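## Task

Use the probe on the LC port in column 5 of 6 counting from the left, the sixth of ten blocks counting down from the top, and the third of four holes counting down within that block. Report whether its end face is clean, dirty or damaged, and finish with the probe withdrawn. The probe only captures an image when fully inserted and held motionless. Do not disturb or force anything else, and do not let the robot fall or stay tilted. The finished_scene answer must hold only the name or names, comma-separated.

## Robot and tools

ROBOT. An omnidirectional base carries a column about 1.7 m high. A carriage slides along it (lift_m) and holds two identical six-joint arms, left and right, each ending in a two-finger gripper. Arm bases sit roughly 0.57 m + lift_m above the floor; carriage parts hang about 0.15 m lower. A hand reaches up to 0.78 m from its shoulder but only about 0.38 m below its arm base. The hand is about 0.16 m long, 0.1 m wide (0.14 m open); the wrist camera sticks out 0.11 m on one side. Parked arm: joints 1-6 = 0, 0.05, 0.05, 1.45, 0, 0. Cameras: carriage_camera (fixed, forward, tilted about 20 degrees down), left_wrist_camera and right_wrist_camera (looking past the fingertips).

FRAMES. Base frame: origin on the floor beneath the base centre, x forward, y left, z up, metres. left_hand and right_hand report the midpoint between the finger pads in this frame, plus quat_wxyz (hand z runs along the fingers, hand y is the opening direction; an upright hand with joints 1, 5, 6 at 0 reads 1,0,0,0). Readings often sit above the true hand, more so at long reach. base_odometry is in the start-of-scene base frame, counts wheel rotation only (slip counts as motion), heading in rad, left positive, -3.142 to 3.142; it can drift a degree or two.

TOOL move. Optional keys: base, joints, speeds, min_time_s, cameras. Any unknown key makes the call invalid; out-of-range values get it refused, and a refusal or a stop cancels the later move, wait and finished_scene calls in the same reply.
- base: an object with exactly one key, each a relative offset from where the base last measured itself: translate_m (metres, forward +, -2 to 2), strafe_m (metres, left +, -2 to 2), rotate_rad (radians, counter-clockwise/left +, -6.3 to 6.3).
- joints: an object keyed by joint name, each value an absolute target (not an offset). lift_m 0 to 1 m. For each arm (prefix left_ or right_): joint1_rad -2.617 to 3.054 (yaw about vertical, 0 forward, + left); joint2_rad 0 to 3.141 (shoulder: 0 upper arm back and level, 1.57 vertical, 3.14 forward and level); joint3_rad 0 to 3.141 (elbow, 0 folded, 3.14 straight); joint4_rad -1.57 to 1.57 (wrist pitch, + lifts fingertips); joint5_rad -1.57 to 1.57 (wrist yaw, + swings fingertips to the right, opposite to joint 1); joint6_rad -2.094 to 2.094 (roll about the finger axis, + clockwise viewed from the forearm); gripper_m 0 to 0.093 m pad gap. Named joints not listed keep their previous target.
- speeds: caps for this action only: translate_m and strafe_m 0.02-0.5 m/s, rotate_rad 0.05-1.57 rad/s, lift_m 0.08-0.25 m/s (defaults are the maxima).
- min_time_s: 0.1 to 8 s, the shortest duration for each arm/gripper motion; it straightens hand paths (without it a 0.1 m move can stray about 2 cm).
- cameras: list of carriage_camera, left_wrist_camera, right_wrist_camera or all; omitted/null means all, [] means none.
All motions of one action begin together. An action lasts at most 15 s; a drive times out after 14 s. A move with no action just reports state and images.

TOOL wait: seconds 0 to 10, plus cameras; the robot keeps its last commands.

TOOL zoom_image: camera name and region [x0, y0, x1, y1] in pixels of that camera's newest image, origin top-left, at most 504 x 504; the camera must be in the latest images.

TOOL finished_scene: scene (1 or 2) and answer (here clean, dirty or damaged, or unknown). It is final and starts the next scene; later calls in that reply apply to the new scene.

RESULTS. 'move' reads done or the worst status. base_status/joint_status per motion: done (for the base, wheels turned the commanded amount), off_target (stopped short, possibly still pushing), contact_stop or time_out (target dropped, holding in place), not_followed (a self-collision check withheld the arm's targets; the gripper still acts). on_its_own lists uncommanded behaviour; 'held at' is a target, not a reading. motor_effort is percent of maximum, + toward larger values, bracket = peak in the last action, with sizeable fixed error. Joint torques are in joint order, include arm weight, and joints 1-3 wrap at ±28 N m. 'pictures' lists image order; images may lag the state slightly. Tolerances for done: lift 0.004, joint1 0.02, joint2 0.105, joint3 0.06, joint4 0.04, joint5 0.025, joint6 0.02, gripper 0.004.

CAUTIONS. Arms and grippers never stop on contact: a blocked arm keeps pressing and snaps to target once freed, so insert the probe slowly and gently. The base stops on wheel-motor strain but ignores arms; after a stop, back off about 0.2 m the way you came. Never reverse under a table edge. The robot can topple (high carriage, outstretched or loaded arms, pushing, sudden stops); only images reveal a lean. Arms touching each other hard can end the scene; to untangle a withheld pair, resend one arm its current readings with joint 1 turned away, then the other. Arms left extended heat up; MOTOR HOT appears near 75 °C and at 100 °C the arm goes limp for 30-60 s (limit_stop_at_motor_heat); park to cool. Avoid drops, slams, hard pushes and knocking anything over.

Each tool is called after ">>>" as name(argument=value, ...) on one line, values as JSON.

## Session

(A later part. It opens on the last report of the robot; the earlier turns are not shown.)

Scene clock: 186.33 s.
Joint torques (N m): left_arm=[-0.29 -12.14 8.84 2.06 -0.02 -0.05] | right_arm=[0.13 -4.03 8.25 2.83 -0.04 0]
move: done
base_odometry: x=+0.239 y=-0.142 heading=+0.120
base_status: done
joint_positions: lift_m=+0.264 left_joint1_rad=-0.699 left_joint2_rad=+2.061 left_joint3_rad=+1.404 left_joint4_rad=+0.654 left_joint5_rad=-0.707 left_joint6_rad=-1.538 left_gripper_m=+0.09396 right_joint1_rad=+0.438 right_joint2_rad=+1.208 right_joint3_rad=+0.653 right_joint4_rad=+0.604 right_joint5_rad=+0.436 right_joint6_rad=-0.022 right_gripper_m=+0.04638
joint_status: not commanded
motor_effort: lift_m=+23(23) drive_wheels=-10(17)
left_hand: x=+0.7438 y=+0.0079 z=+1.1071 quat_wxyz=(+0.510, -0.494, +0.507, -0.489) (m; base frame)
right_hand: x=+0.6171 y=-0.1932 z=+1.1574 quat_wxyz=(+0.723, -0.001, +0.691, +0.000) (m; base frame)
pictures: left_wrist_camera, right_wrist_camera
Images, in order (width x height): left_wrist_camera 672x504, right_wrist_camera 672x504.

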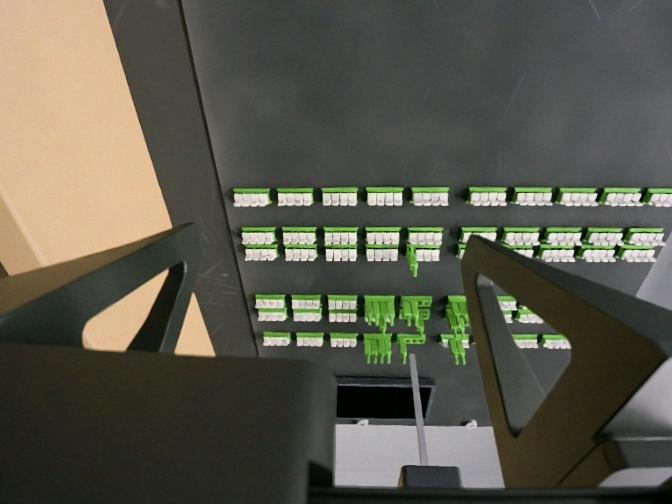

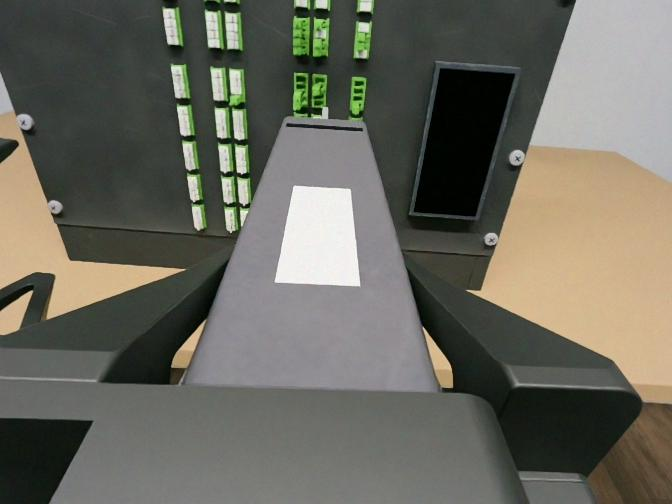

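>>> move(base={"strafe_m": 0.006}, joints={"lift_m": 0.2665}, speeds={"strafe_m": 0.05}, cameras=[])

>>> move(base={"translate_m": 0.012}, speeds={"translate_m": 0.05}, cameras=["left_wrist_camera","right_wrist_camera"])

>>> zoom_image(camera="right_wrist_camera", region=[270, 30, 390, 130])

>>> zoom_image(camera="left_wrist_camera", region=[350, 270, 450, 390])

Scene clock: 199.70 s.
Joint torques (N m): left_arm=[-0.62 -12.04 8.8 2.06 -0.02 -0.06] | right_arm=[0.09 -4.14 8.2 2.79 -0.01 0.01]
move: done
base_odometry: x=+0.239 y=-0.136 heading=+0.120
base_status: done
joint_positions: lift_m=+0.266 left_joint1_rad=-0.699 left_joint2_rad=+2.061 left_joint3_rad=+1.404 left_joint4_rad=+0.656 left_joint5_rad=-0.707 left_joint6_rad=-1.538 left_gripper_m=+0.09396 right_joint1_rad=+0.438 right_joint2_rad=+1.208 right_joint3_rad=+0.653 right_joint4_rad=+0.607 right_joint5_rad=+0.436 right_joint6_rad=-0.022 right_gripper_m=+0.04638
joint_status: all done
motor_effort: lift_m=+29(31) drive_wheels=+11(14)
left_hand: x=+0.7435 y=+0.0075 z=+1.1094 quat_wxyz=(+0.510, -0.494, +0.506, -0.490) (m; base frame)
right_hand: x=+0.6171 y=-0.1934 z=+1.1599 quat_wxyz=(+0.724, +0.000, +0.690, +0.000) (m; base frame)
pictures: none
No camera images: "cameras" was empty.

Scene clock: 200.43 s.
Joint torques (N m): left_arm=[-0.53 -12.59 8.64 1.96 0.03 -0.01] | right_arm=[0.09 -4.1 8.23 2.76 -0.03 0]
move: done
base_odometry: x=+0.250 y=-0.134 heading=+0.120
base_status: done
joint_positions: lift_m=+0.266 left_joint1_rad=-0.699 left_joint2_rad=+2.061 left_joint3_rad=+1.404 left_joint4_rad=+0.656 left_joint5_rad=-0.707 left_joint6_rad=-1.538 left_gripper_m=+0.09396 right_joint1_rad=+0.438 right_joint2_rad=+1.208 right_joint3_rad=+0.653 right_joint4_rad=+0.606 right_joint5_rad=+0.437 right_joint6_rad=-0.022 right_gripper_m=+0.04638
joint_status: not commanded
motor_effort: lift_m=+29(29) drive_wheels=-2(20)
left_hand: x=+0.7437 y=+0.0076 z=+1.1093 quat_wxyz=(+0.510, -0.494, +0.507, -0.489) (m; base frame)
right_hand: x=+0.6171 y=-0.1934 z=+1.1598 quat_wxyz=(+0.724, +0.000, +0.690, +0.000) (m; base frame)
pictures: left_wrist_camera, right_wrist_camera
Images, in order (width x height): left_wrist_camera 672x504, right_wrist_camera 672x504.

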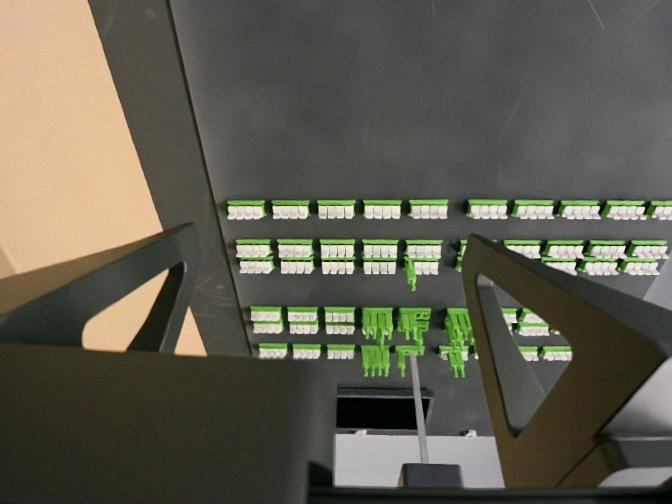

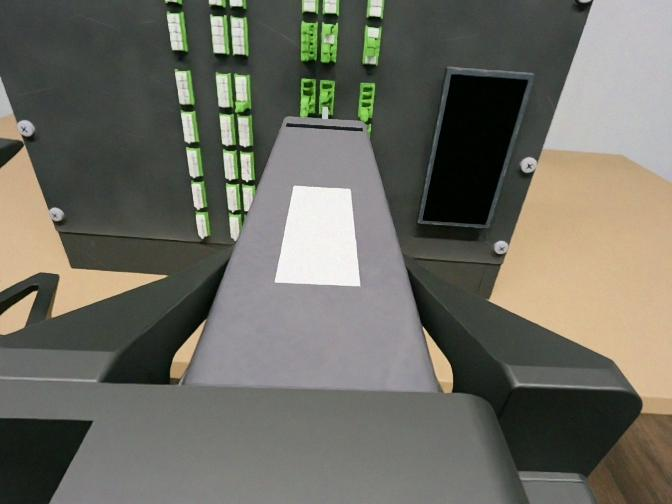

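Scaled by 4.200 from the camera's 672x504 image, which has a finer 960x720 frame.

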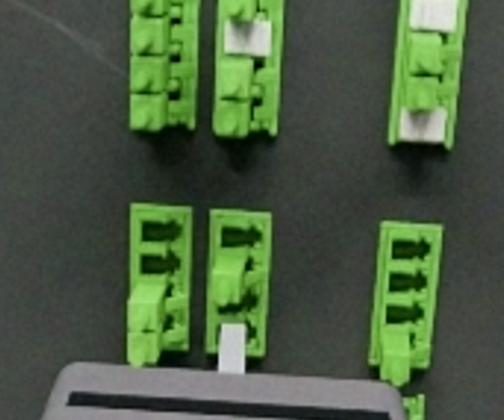

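Scaled by 4.200 from the camera's 672x504 image, which has a finer 960x720 frame.

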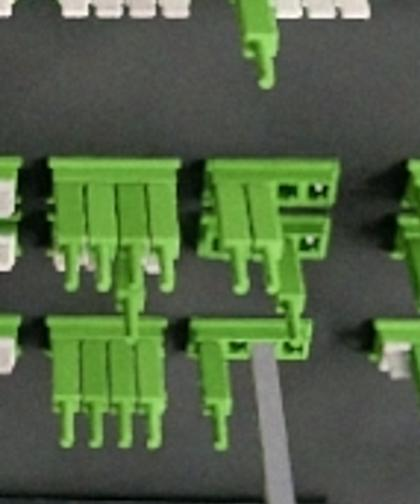

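>>> move(base={"strafe_m": -0.002}, speeds={"strafe_m": 0.03}, cameras=[])

>>> move(base={"translate_m": 0.010}, speeds={"translate_m": 0.04}, cameras=["left_wrist_camera","right_wrist_camera"])

>>> zoom_image(camera="right_wrist_camera", region=[290, 60, 360, 120])

>>> zoom_image(camera="left_wrist_camera", region=[380, 300, 450, 370])

Scene clock: 212.27 s.
Joint torques (N m): left_arm=[-0.57 -12.08 8.77 2.04 0.01 -0.02] | right_arm=[0.09 -4.12 8.25 2.76 -0.07 -0.01]
move: done
base_odometry: x=+0.251 y=-0.136 heading=+0.121
base_status: done
joint_positions: lift_m=+0.266 left_joint1_rad=-0.699 left_joint2_rad=+2.061 left_joint3_rad=+1.404 left_joint4_rad=+0.656 left_joint5_rad=-0.706 left_joint6_rad=-1.538 left_gripper_m=+0.09396 right_joint1_rad=+0.438 right_joint2_rad=+1.208 right_joint3_rad=+0.653 right_joint4_rad=+0.606 right_joint5_rad=+0.437 right_joint6_rad=-0.022 right_gripper_m=+0.04638
joint_status: not commanded
motor_effort: lift_m=+29(29) drive_wheels=-9(9)
left_hand: x=+0.7436 y=+0.0074 z=+1.1093 quat_wxyz=(+0.510, -0.494, +0.507, -0.490) (m; base frame)
right_hand: x=+0.6171 y=-0.1935 z=+1.1598 quat_wxyz=(+0.724, +0.000, +0.690, +0.000) (m; base frame)
pictures: none
No camera images: "cameras" was empty.

Scene clock: 212.97 s.
Joint torques (N m): left_arm=[-0.47 -12.29 8.85 2.01 0.05 -0.02] | right_arm=[0.06 -4.11 8.27 2.76 -0.05 -0.01]
move: done
base_odometry: x=+0.261 y=-0.134 heading=+0.121
base_status: done
joint_positions: lift_m=+0.266 left_joint1_rad=-0.698 left_joint2_rad=+2.061 left_joint3_rad=+1.404 left_joint4_rad=+0.656 left_joint5_rad=-0.706 left_joint6_rad=-1.538 left_gripper_m=+0.09396 right_joint1_rad=+0.438 right_joint2_rad=+1.208 right_joint3_rad=+0.653 right_joint4_rad=+0.606 right_joint5_rad=+0.437 right_joint6_rad=-0.022 right_gripper_m=+0.04638
joint_status: not commanded
motor_effort: lift_m=+29(29) drive_wheels=-7(18)
left_hand: x=+0.7439 y=+0.0080 z=+1.1093 quat_wxyz=(+0.510, -0.494, +0.506, -0.489) (m; base frame)
right_hand: x=+0.6171 y=-0.1936 z=+1.1597 quat_wxyz=(+0.724, +0.000, +0.690, +0.000) (m; base frame)
pictures: left_wrist_camera, right_wrist_camera
Images, in order (width x height): left_wrist_camera 672x504, right_wrist_camera 672x504.

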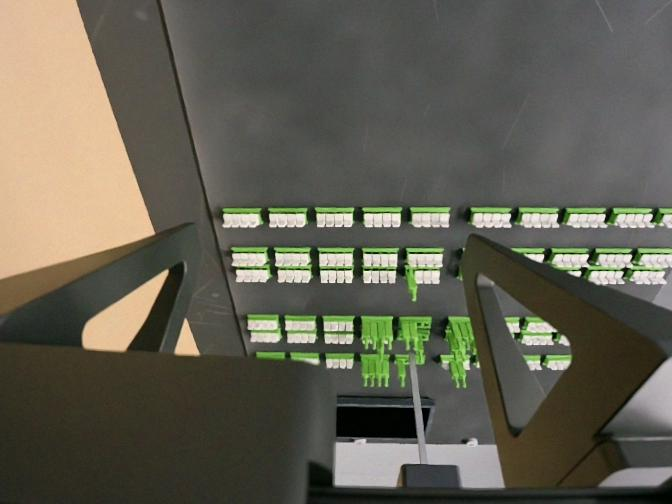

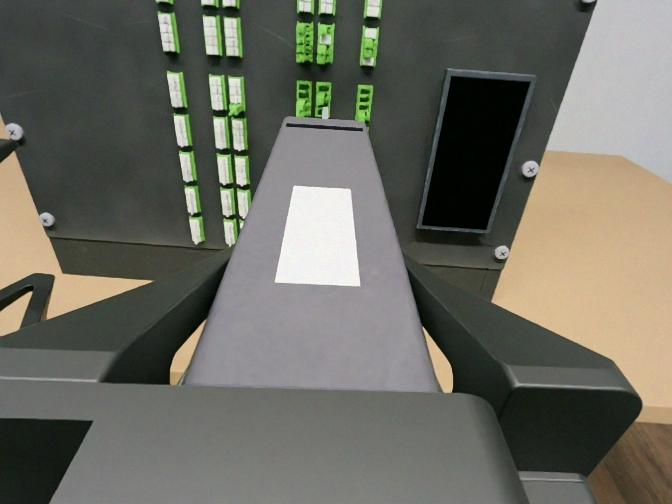

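Scaled by 7.200 from the camera's 672x504 image, which has a finer 960x720 frame.

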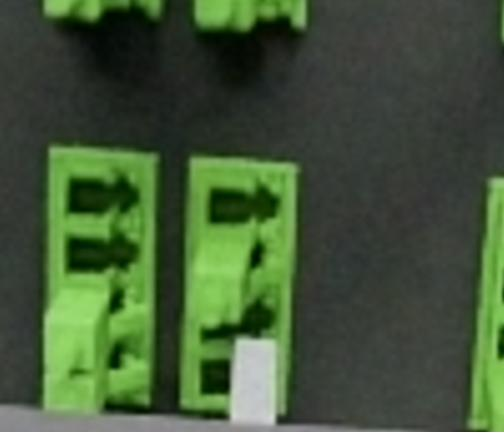

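Scaled by 7.200 from the camera's 672x504 image, which has a finer 960x720 frame.

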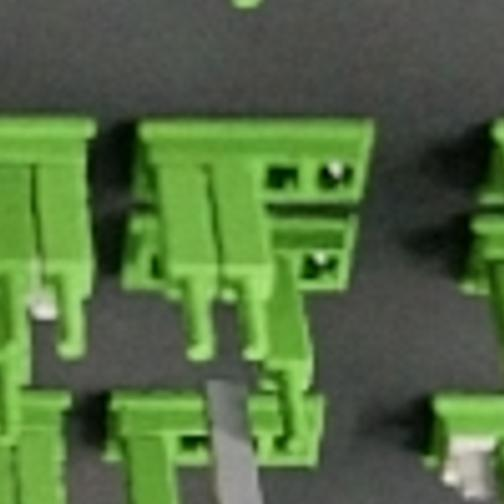

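>>> move(base={"translate_m": 0.006}, speeds={"translate_m": 0.04}, cameras=["left_wrist_camera","right_wrist_camera"])

>>> zoom_image(camera="right_wrist_camera", region=[290, 60, 360, 120])

>>> zoom_image(camera="left_wrist_camera", region=[380, 300, 450, 370])

Scene clock: 230.37 s.
Joint torques (N m): left_arm=[-0.49 -12.18 8.59 1.97 0.02 -0.05] | right_arm=[0.1 -4.05 8.28 2.8 -0.07 -0.01]
move: done
base_odometry: x=+0.266 y=-0.133 heading=+0.122
base_status: done
joint_positions: lift_m=+0.266 left_joint1_rad=-0.697 left_joint2_rad=+2.061 left_joint3_rad=+1.404 left_joint4_rad=+0.656 left_joint5_rad=-0.706 left_joint6_rad=-1.538 left_gripper_m=+0.09396 right_joint1_rad=+0.438 right_joint2_rad=+1.208 right_joint3_rad=+0.653 right_joint4_rad=+0.606 right_joint5_rad=+0.437 right_joint6_rad=-0.022 right_gripper_m=+0.04638
joint_status: not commanded
motor_effort: lift_m=+29(29) drive_wheels=-1(17)
left_hand: x=+0.7443 y=+0.0087 z=+1.1093 quat_wxyz=(+0.510, -0.494, +0.506, -0.489) (m; base frame)
right_hand: x=+0.6171 y=-0.1936 z=+1.1597 quat_wxyz=(+0.724, +0.000, +0.690, +0.000) (m; base frame)
pictures: left_wrist_camera, right_wrist_camera
Images, in order (width x height): left_wrist_camera 672x504, right_wrist_camera 672x504.

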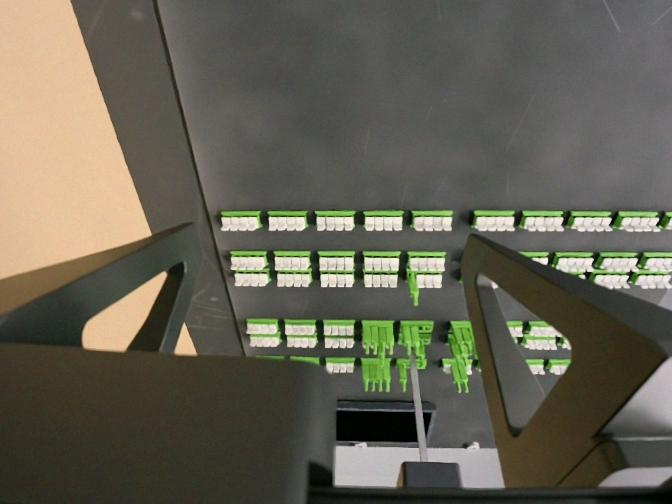

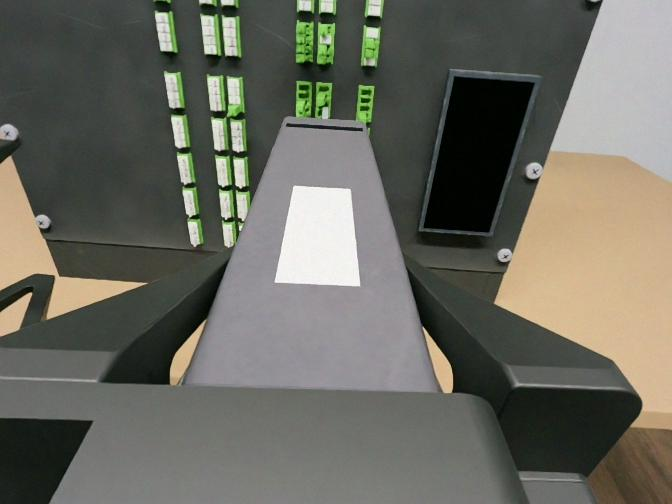

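Scaled by 7.200 from the camera's 672x504 image, which has a finer 960x720 frame.

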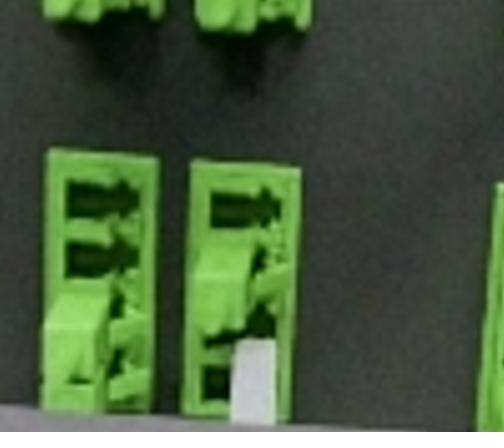

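Scaled by 7.200 from the camera's 672x504 image, which has a finer 960x720 frame.

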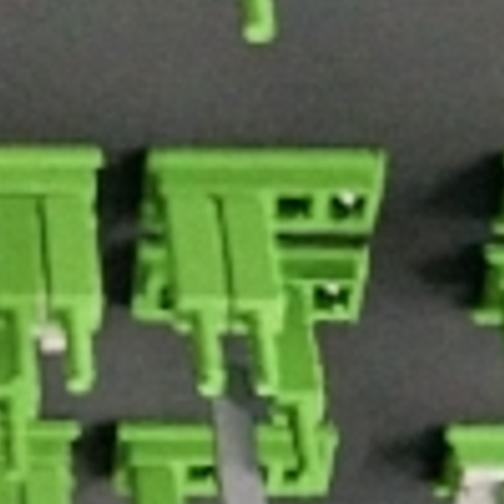

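>>> move(base={"strafe_m": 0.003}, joints={"lift_m": 0.265}, speeds={"strafe_m": 0.03}, cameras=[])

>>> move(base={"translate_m": 0.006}, speeds={"translate_m": 0.04}, cameras=["left_wrist_camera","right_wrist_camera"])

>>> zoom_image(camera="right_wrist_camera", region=[300, 80, 350, 120])

>>> zoom_image(camera="left_wrist_camera", region=[390, 320, 440, 370])

Scene clock: 254.60 s.
Joint torques (N m): left_arm=[-0.43 -12.37 8.54 1.94 0.06 -0.04] | right_arm=[0.17 -4.05 8.21 2.82 -0.05 0]
move: done
base_odometry: x=+0.266 y=-0.131 heading=+0.121
base_status: done
joint_positions: lift_m=+0.265 left_joint1_rad=-0.697 left_joint2_rad=+2.061 left_joint3_rad=+1.404 left_joint4_rad=+0.655 left_joint5_rad=-0.706 left_joint6_rad=-1.538 left_gripper_m=+0.09396 right_joint1_rad=+0.438 right_joint2_rad=+1.208 right_joint3_rad=+0.653 right_joint4_rad=+0.606 right_joint5_rad=+0.437 right_joint6_rad=-0.022 right_gripper_m=+0.04638
joint_status: all done
motor_effort: lift_m=+22(22) drive_wheels=+10(12)
left_hand: x=+0.7443 y=+0.0087 z=+1.1084 quat_wxyz=(+0.510, -0.494, +0.506, -0.489) (m; base frame)
right_hand: x=+0.6171 y=-0.1936 z=+1.1589 quat_wxyz=(+0.724, +0.000, +0.690, +0.000) (m; base frame)
pictures: none
No camera images: "cameras" was empty.

Scene clock: 255.27 s.
Joint torques (N m): left_arm=[-0.38 -12.55 8.87 1.95 0.01 -0.05] | right_arm=[0.13 -4.14 8.24 2.77 -0.05 -0.01]
move: done
base_odometry: x=+0.272 y=-0.130 heading=+0.121
base_status: done
joint_positions: lift_m=+0.265 left_joint1_rad=-0.698 left_joint2_rad=+2.061 left_joint3_rad=+1.404 left_joint4_rad=+0.656 left_joint5_rad=-0.706 left_joint6_rad=-1.538 left_gripper_m=+0.09396 right_joint1_rad=+0.438 right_joint2_rad=+1.208 right_joint3_rad=+0.653 right_joint4_rad=+0.606 right_joint5_rad=+0.437 right_joint6_rad=-0.022 right_gripper_m=+0.04638
joint_status: not commanded
motor_effort: lift_m=+22(22) drive_wheels=-3(22)
left_hand: x=+0.7440 y=+0.0082 z=+1.1085 quat_wxyz=(+0.510, -0.494, +0.506, -0.489) (m; base frame)
right_hand: x=+0.6171 y=-0.1935 z=+1.1590 quat_wxyz=(+0.724, +0.000, +0.690, +0.000) (m; base frame)
pictures: left_wrist_camera, right_wrist_camera
Images, in order (width x height): left_wrist_camera 672x504, right_wrist_camera 672x504.

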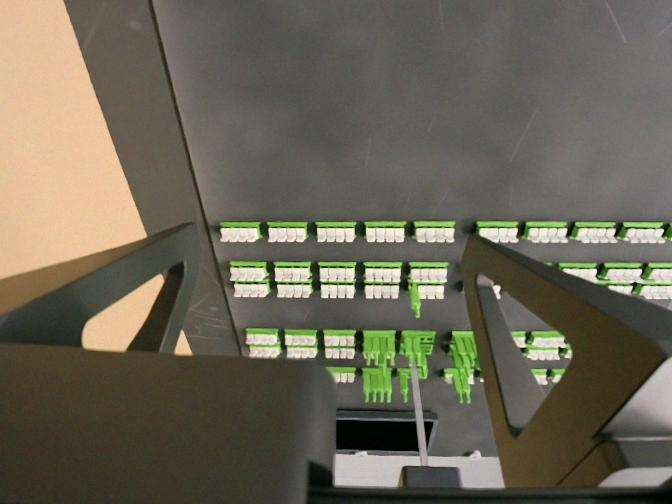

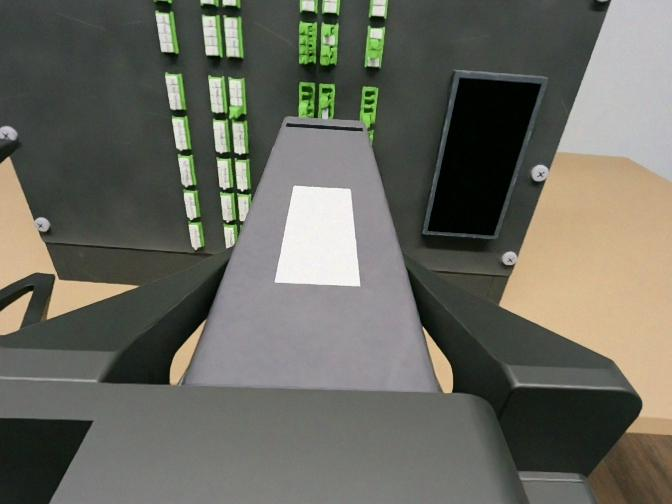

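Scaled by 10.080 from the camera's 672x504 image, which has a finer 960x720 frame.

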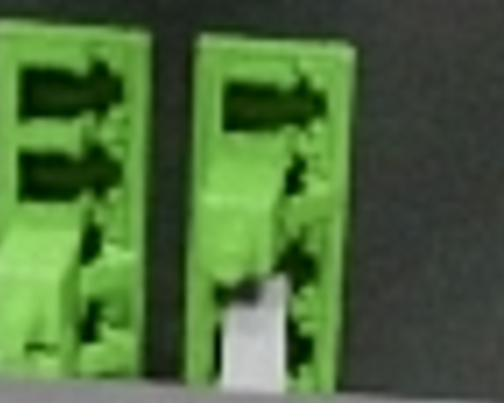

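Scaled by 10.080 from the camera's 672x504 image, which has a finer 960x720 frame.

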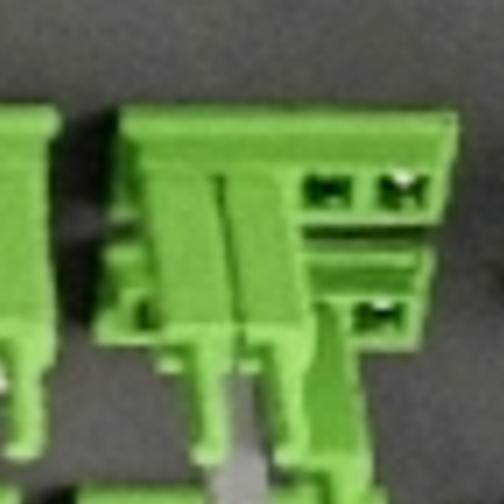

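>>> move(base={"translate_m": 0.005}, speeds={"translate_m": 0.04}, cameras=["left_wrist_camera","right_wrist_camera"])

>>> zoom_image(camera="right_wrist_camera", region=[300, 80, 350, 120])

>>> zoom_image(camera="left_wrist_camera", region=[390, 330, 440, 380])

Scene clock: 267.13 s.
Joint torques (N m): left_arm=[-0.53 -12.37 8.69 2.01 -0.02 0.02] | right_arm=[-0.17 -3.84 8.5 2.78 -0.18 0.01]
move: done
base_odometry: x=+0.277 y=-0.129 heading=+0.121
base_status: done
joint_positions: lift_m=+0.265 left_joint1_rad=-0.698 left_joint2_rad=+2.061 left_joint3_rad=+1.404 left_joint4_rad=+0.656 left_joint5_rad=-0.705 left_joint6_rad=-1.538 left_gripper_m=+0.09396 right_joint1_rad=+0.441 right_joint2_rad=+1.205 right_joint3_rad=+0.651 right_joint4_rad=+0.606 right_joint5_rad=+0.451 right_joint6_rad=-0.022 right_gripper_m=+0.04638
joint_status: not commanded
motor_effort: lift_m=+22(22) drive_wheels=+2(16)
left_hand: x=+0.7440 y=+0.0080 z=+1.1085 quat_wxyz=(+0.510, -0.494, +0.507, -0.489) (m; base frame)
right_hand: x=+0.6162 y=-0.1949 z=+1.1588 quat_wxyz=(+0.724, +0.004, +0.690, -0.003) (m; base frame)
pictures: left_wrist_camera, right_wrist_camera
Images, in order (width x height): left_wrist_camera 672x504, right_wrist_camera 672x504.

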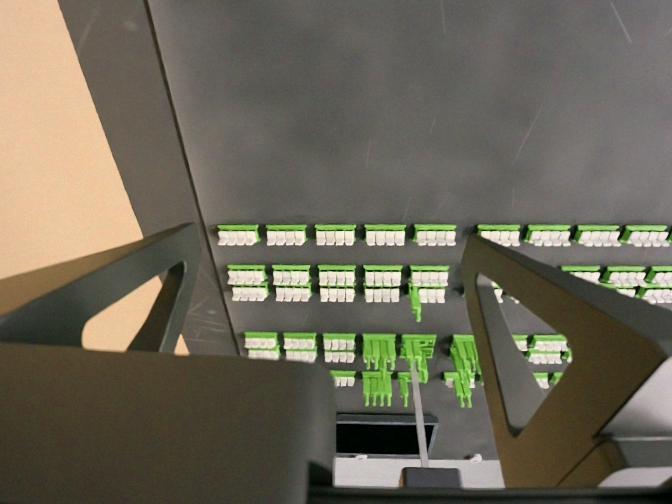

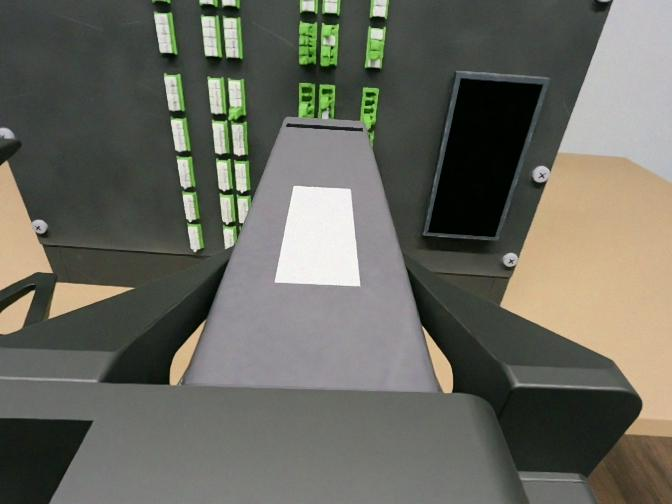

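Scaled by 10.080 from the camera's 672x504 image, which has a finer 960x720 frame.

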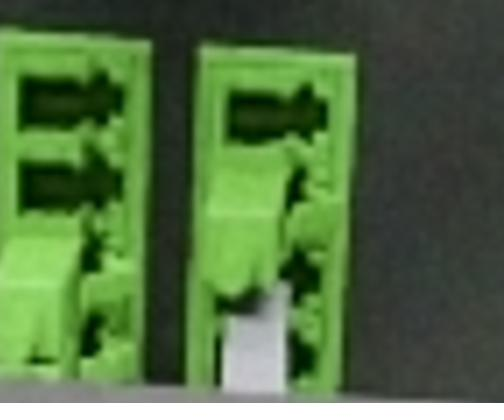

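Scaled by 10.080 from the camera's 672x504 image, which has a finer 960x720 frame.

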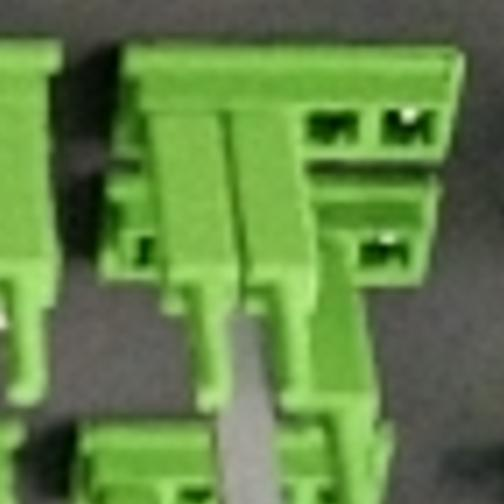

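>>> move(base={"translate_m": -0.005}, speeds={"translate_m": 0.04}, cameras=[])

>>> move(joints={"lift_m": 0.2665}, cameras=[])

>>> move(base={"translate_m": 0.005}, speeds={"translate_m": 0.04}, cameras=["left_wrist_camera","right_wrist_camera"])

>>> zoom_image(camera="right_wrist_camera", region=[300, 80, 350, 120])

>>> zoom_image(camera="left_wrist_camera", region=[390, 330, 440, 380])

Scene clock: 294.87 s.
Joint torques (N m): left_arm=[-0.25 -12.31 8.91 2 0 -0.07] | right_arm=[-0.2 -3.81 8.42 2.82 -0.1 0]
move: done
base_odometry: x=+0.272 y=-0.130 heading=+0.121
base_status: done
joint_positions: lift_m=+0.265 left_joint1_rad=-0.699 left_joint2_rad=+2.061 left_joint3_rad=+1.404 left_joint4_rad=+0.656 left_joint5_rad=-0.705 left_joint6_rad=-1.538 left_gripper_m=+0.09396 right_joint1_rad=+0.441 right_joint2_rad=+1.205 right_joint3_rad=+0.651 right_joint4_rad=+0.606 right_joint5_rad=+0.443 right_joint6_rad=-0.022 right_gripper_m=+0.04638
joint_status: not commanded
motor_effort: lift_m=+22(22) drive_wheels=+1(10)
left_hand: x=+0.7437 y=+0.0073 z=+1.1085 quat_wxyz=(+0.509, -0.493, +0.507, -0.490) (m; base frame)
right_hand: x=+0.6163 y=-0.1936 z=+1.1589 quat_wxyz=(+0.724, +0.001, +0.690, -0.001) (m; base frame)
pictures: none
No camera images: "cameras" was empty.

Scene clock: 295.20 s.
Joint torques (N m): left_arm=[-0.2 -12.12 8.8 2.05 -0.08 -0.05] | right_arm=[-0.2 -3.93 8.51 2.83 -0.12 0.01]
move: done
base_odometry: x=+0.272 y=-0.130 heading=+0.121
base_status: not commanded
joint_positions: lift_m=+0.266 left_joint1_rad=-0.699 left_joint2_rad=+2.061 left_joint3_rad=+1.404 left_joint4_rad=+0.656 left_joint5_rad=-0.705 left_joint6_rad=-1.538 left_gripper_m=+0.09396 right_joint1_rad=+0.441 right_joint2_rad=+1.205 right_joint3_rad=+0.651 right_joint4_rad=+0.605 right_joint5_rad=+0.443 right_joint6_rad=-0.022 right_gripper_m=+0.04638
joint_status: all done
motor_effort: lift_m=+29(31) drive_wheels=-1(3)
left_hand: x=+0.7437 y=+0.0073 z=+1.1092 quat_wxyz=(+0.509, -0.493, +0.507, -0.490) (m; base frame)
right_hand: x=+0.6163 y=-0.1936 z=+1.1593 quat_wxyz=(+0.723, +0.001, +0.691, -0.001) (m; base frame)
pictures: none
No camera images: "cameras" was empty.

Scene clock: 295.83 s.
Joint torques (N m): left_arm=[-0.5 -12.23 8.68 2 0.05 0.01] | right_arm=[-0.27 -3.96 8.47 2.8 -0.09 0]
move: done
base_odometry: x=+0.277 y=-0.129 heading=+0.121
base_status: done
joint_positions: lift_m=+0.266 left_joint1_rad=-0.699 left_joint2_rad=+2.061 left_joint3_rad=+1.404 left_joint4_rad=+0.656 left_joint5_rad=-0.705 left_joint6_rad=-1.538 left_gripper_m=+0.09396 right_joint1_rad=+0.441 right_joint2_rad=+1.205 right_joint3_rad=+0.651 right_joint4_rad=+0.605 right_joint5_rad=+0.442 right_joint6_rad=-0.022 right_gripper_m=+0.04638
joint_status: not commanded
motor_effort: lift_m=+29(29) drive_wheels=+1(15)
left_hand: x=+0.7437 y=+0.0073 z=+1.1092 quat_wxyz=(+0.509, -0.493, +0.507, -0.490) (m; base frame)
right_hand: x=+0.6162 y=-0.1932 z=+1.1591 quat_wxyz=(+0.723, +0.000, +0.691, -0.001) (m; base frame)
pictures: left_wrist_camera, right_wrist_camera
Images, in order (width x height): left_wrist_camera 672x504, right_wrist_camera 672x504.

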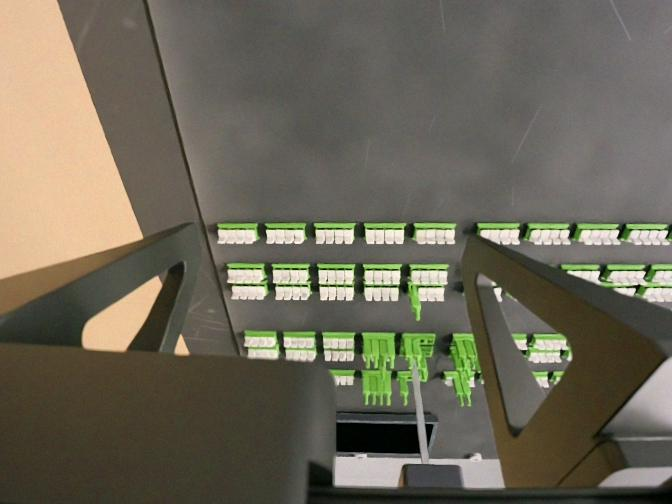

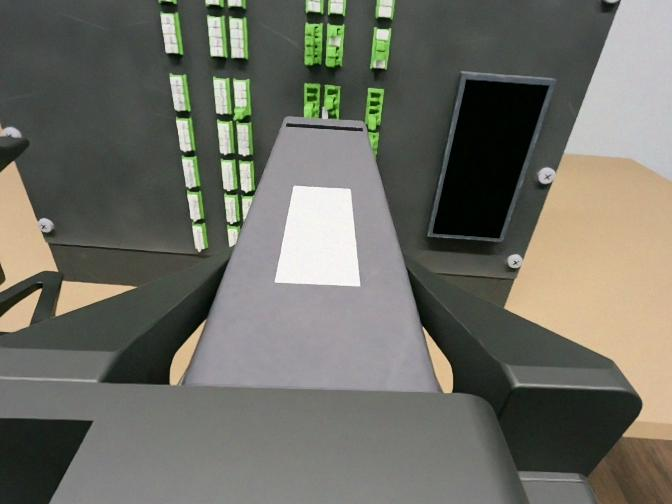

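Scaled by 10.080 from the camera's 672x504 image, which has a finer 960x720 frame.

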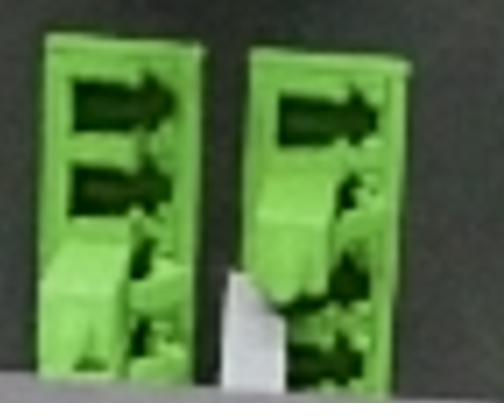

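Scaled by 10.080 from the camera's 672x504 image, which has a finer 960x720 frame.

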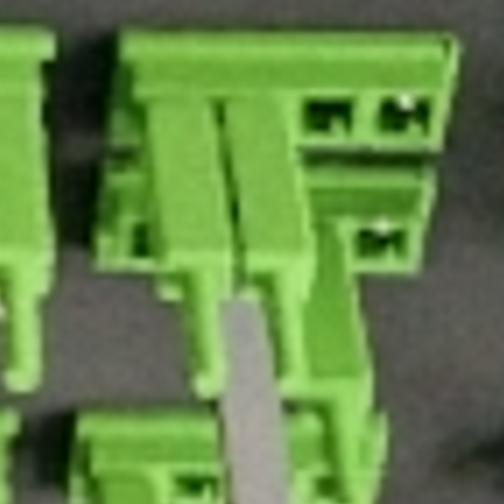

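>>> zoom_image(camera="left_wrist_camera", region=[380, 340, 460, 480])

>>> zoom_image(camera="right_wrist_camera", region=[260, 70, 400, 210])

Scaled by 3.600 from the camera's 672x504 image, which has a finer 960x720 frame.

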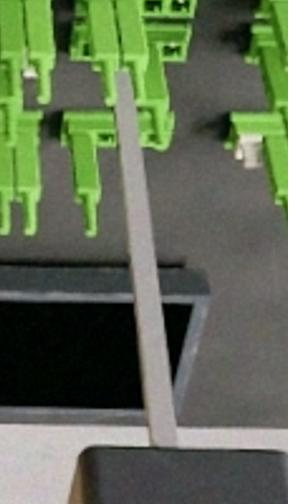

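Scaled by 3.600 from the camera's 672x504 image, which has a finer 960x720 frame.

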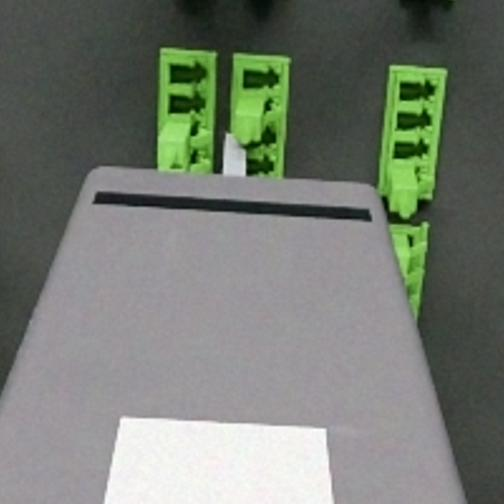

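>>> move(base={"translate_m": -0.01}, speeds={"translate_m": 0.05}, cameras=["left_wrist_camera","right_wrist_camera"])

>>> zoom_image(camera="right_wrist_camera", region=[290, 70, 360, 130])

>>> zoom_image(camera="left_wrist_camera", region=[380, 310, 450, 370])

Scene clock: 322.33 s.
Joint torques (N m): left_arm=[-0.06 -12.22 8.73 2.05 -0.02 -0.07] | right_arm=[-0.31 -3.93 8.49 2.83 -0.09 -0.01]
move: done
base_odometry: x=+0.267 y=-0.131 heading=+0.120
base_status: done
joint_positions: lift_m=+0.266 left_joint1_rad=-0.700 left_joint2_rad=+2.061 left_joint3_rad=+1.404 left_joint4_rad=+0.656 left_joint5_rad=-0.705 left_joint6_rad=-1.538 left_gripper_m=+0.09396 right_joint1_rad=+0.441 right_joint2_rad=+1.205 right_joint3_rad=+0.651 right_joint4_rad=+0.606 right_joint5_rad=+0.442 right_joint6_rad=-0.022 right_gripper_m=+0.04638
joint_status: not commanded
motor_effort: lift_m=+29(29) drive_wheels=+5(10)
left_hand: x=+0.7434 y=+0.0069 z=+1.1092 quat_wxyz=(+0.509, -0.493, +0.507, -0.490) (m; base frame)
right_hand: x=+0.6162 y=-0.1931 z=+1.1593 quat_wxyz=(+0.723, +0.000, +0.690, +0.000) (m; base frame)
pictures: left_wrist_camera, right_wrist_camera
Images, in order (width x height): left_wrist_camera 672x504, right_wrist_camera 672x504.

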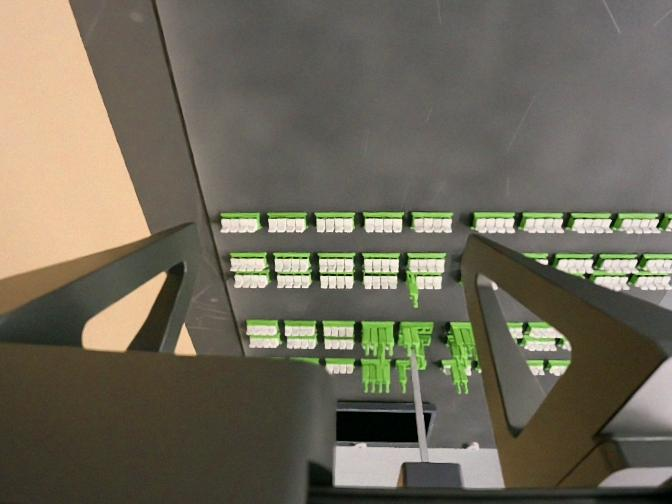

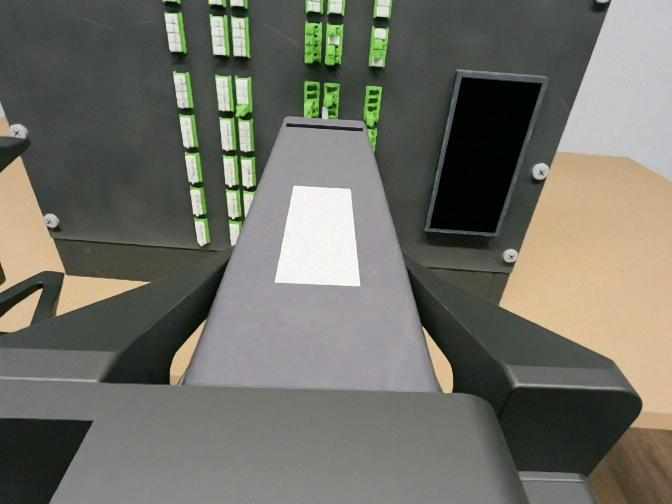

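Scaled by 7.200 from the camera's 672x504 image, which has a finer 960x720 frame.

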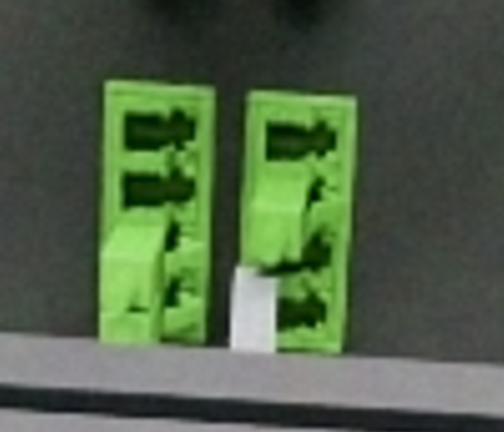

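Scaled by 7.200 from the camera's 672x504 image, which has a finer 960x720 frame.

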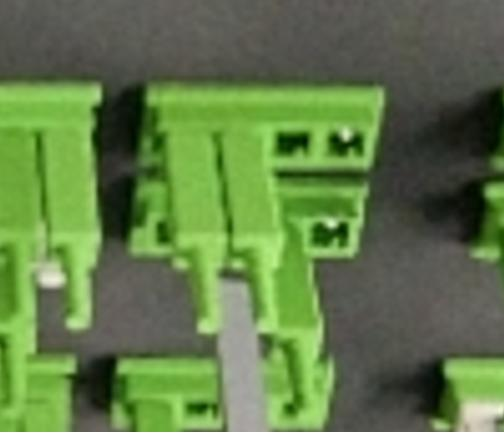

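>>> move(base={"strafe_m": -0.004}, speeds={"strafe_m": 0.03})

>>> zoom_image(camera="right_wrist_camera", region=[290, 70, 360, 130])

>>> zoom_image(camera="left_wrist_camera", region=[380, 310, 450, 370])

Scene clock: 341.73 s.
Joint torques (N m): left_arm=[-0.23 -12.25 8.59 2.02 0.03 -0.01] | right_arm=[-0.2 -3.86 8.49 2.78 -0.08 0]
move: done
base_odometry: x=+0.268 y=-0.134 heading=+0.121
base_status: done
joint_positions: lift_m=+0.266 left_joint1_rad=-0.700 left_joint2_rad=+2.061 left_joint3_rad=+1.404 left_joint4_rad=+0.656 left_joint5_rad=-0.705 left_joint6_rad=-1.538 left_gripper_m=+0.09396 right_joint1_rad=+0.441 right_joint2_rad=+1.205 right_joint3_rad=+0.651 right_joint4_rad=+0.606 right_joint5_rad=+0.441 right_joint6_rad=-0.022 right_gripper_m=+0.04638
joint_status: not commanded
motor_effort: lift_m=+29(29) drive_wheels=+7(11)
left_hand: x=+0.7433 y=+0.0067 z=+1.1092 quat_wxyz=(+0.509, -0.493, +0.507, -0.490) (m; base frame)
right_hand: x=+0.6162 y=-0.1929 z=+1.1593 quat_wxyz=(+0.723, +0.000, +0.690, +0.000) (m; base frame)
pictures: carriage_camera, left_wrist_camera, right_wrist_camera
Images, in order (width x height): carriage_camera 672x504, left_wrist_camera 672x504, right_wrist_camera 672x504.

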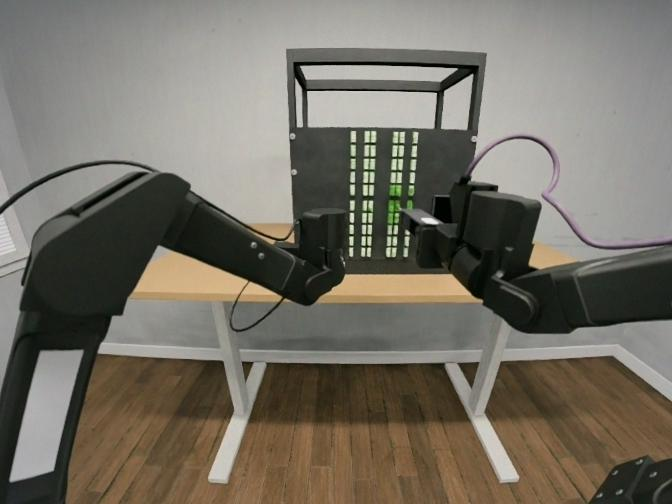

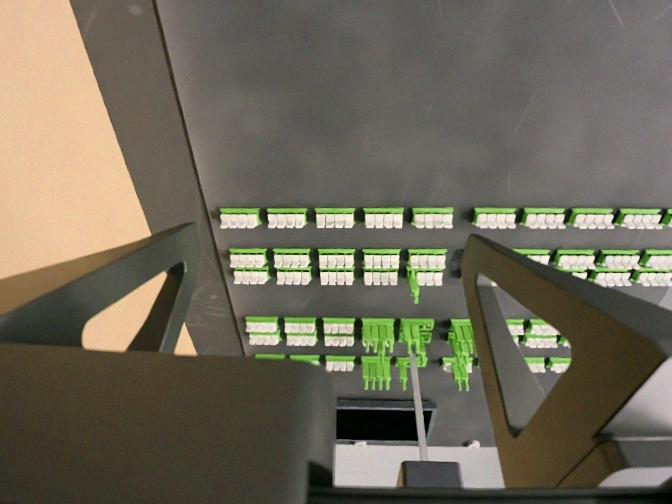

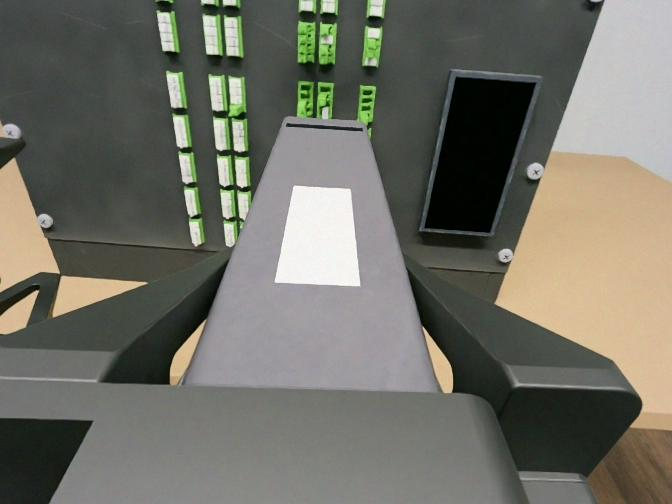

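Scaled by 7.200 from the camera's 672x504 image, which has a finer 960x720 frame.

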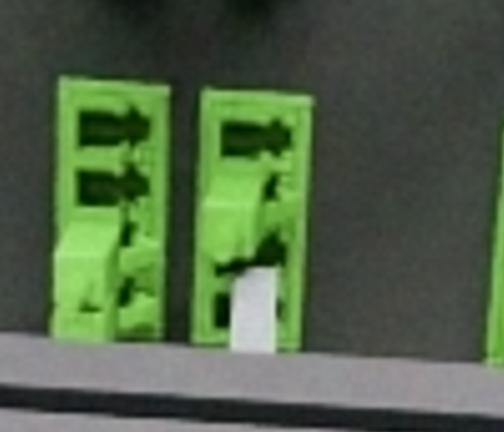

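Scaled by 7.200 from the camera's 672x504 image, which has a finer 960x720 frame.

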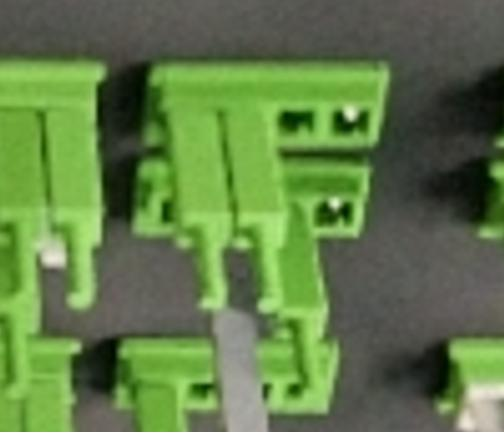

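>>> move(base={"strafe_m": 0.002}, speeds={"strafe_m": 0.03}, cameras=["left_wrist_camera", "right_wrist_camera"])

>>> zoom_image(camera="right_wrist_camera", region=[300, 80, 350, 120])

>>> zoom_image(camera="left_wrist_camera", region=[380, 310, 450, 370])

Scene clock: 350.80 s.
Joint torques (N m): left_arm=[-0.27 -12.4 8.72 1.98 0.01 -0.03] | right_arm=[-0.27 -3.79 8.54 2.78 -0.06 -0.01]
move: done
base_odometry: x=+0.267 y=-0.133 heading=+0.120
base_status: done
joint_positions: lift_m=+0.266 left_joint1_rad=-0.700 left_joint2_rad=+2.061 left_joint3_rad=+1.404 left_joint4_rad=+0.656 left_joint5_rad=-0.705 left_joint6_rad=-1.538 left_gripper_m=+0.09396 right_joint1_rad=+0.441 right_joint2_rad=+1.205 right_joint3_rad=+0.651 right_joint4_rad=+0.606 right_joint5_rad=+0.441 right_joint6_rad=-0.022 right_gripper_m=+0.04638
joint_status: not commanded
motor_effort: lift_m=+29(29) drive_wheels=+4(8)
left_hand: x=+0.7433 y=+0.0067 z=+1.1092 quat_wxyz=(+0.509, -0.493, +0.507, -0.490) (m; base frame)
right_hand: x=+0.6162 y=-0.1929 z=+1.1593 quat_wxyz=(+0.723, +0.000, +0.690, +0.000) (m; base frame)
pictures: left_wrist_camera, right_wrist_camera
Images, in order (width x height): left_wrist_camera 672x504, right_wrist_camera 672x504.

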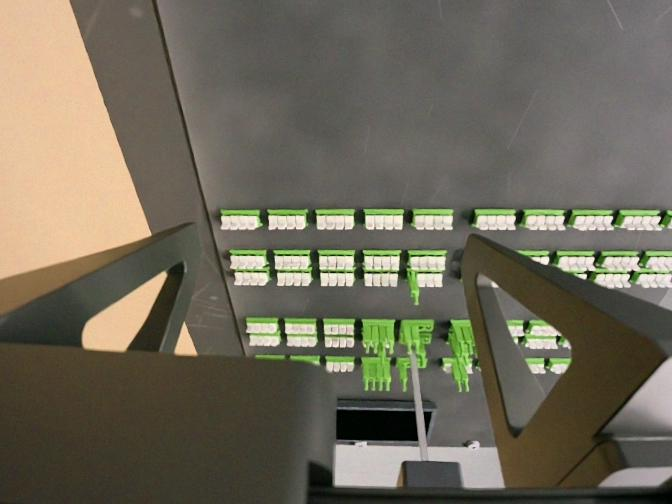

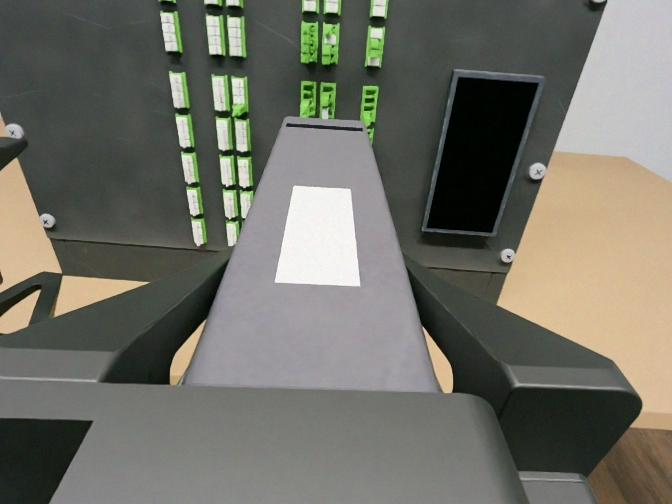

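Scaled by 10.080 from the camera's 672x504 image, which has a finer 960x720 frame.

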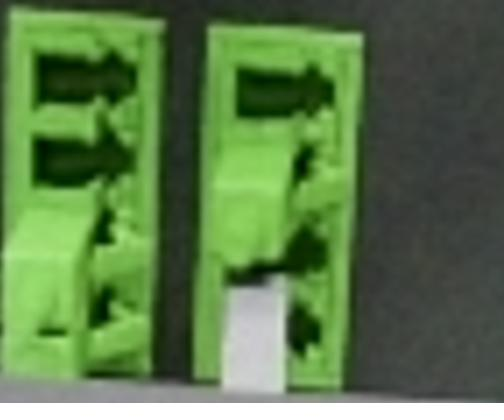

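Scaled by 7.200 from the camera's 672x504 image, which has a finer 960x720 frame.

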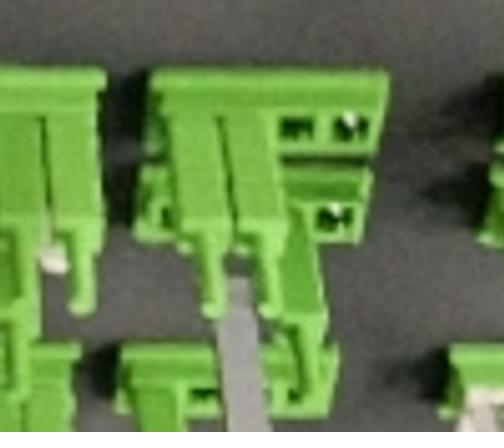

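>>> zoom_image(camera="left_wrist_camera", region=[390, 315, 440, 365])

>>> zoom_image(camera="left_wrist_camera", region=[380, 340, 450, 400])

Scaled by 10.080 from the camera's 672x504 image, which has a finer 960x720 frame.

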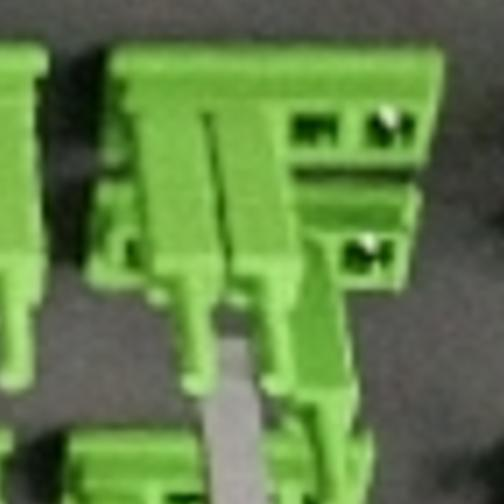

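Scaled by 7.200 from the camera's 672x504 image, which has a finer 960x720 frame.

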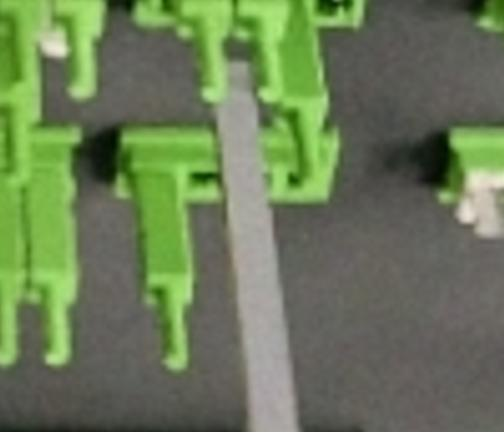

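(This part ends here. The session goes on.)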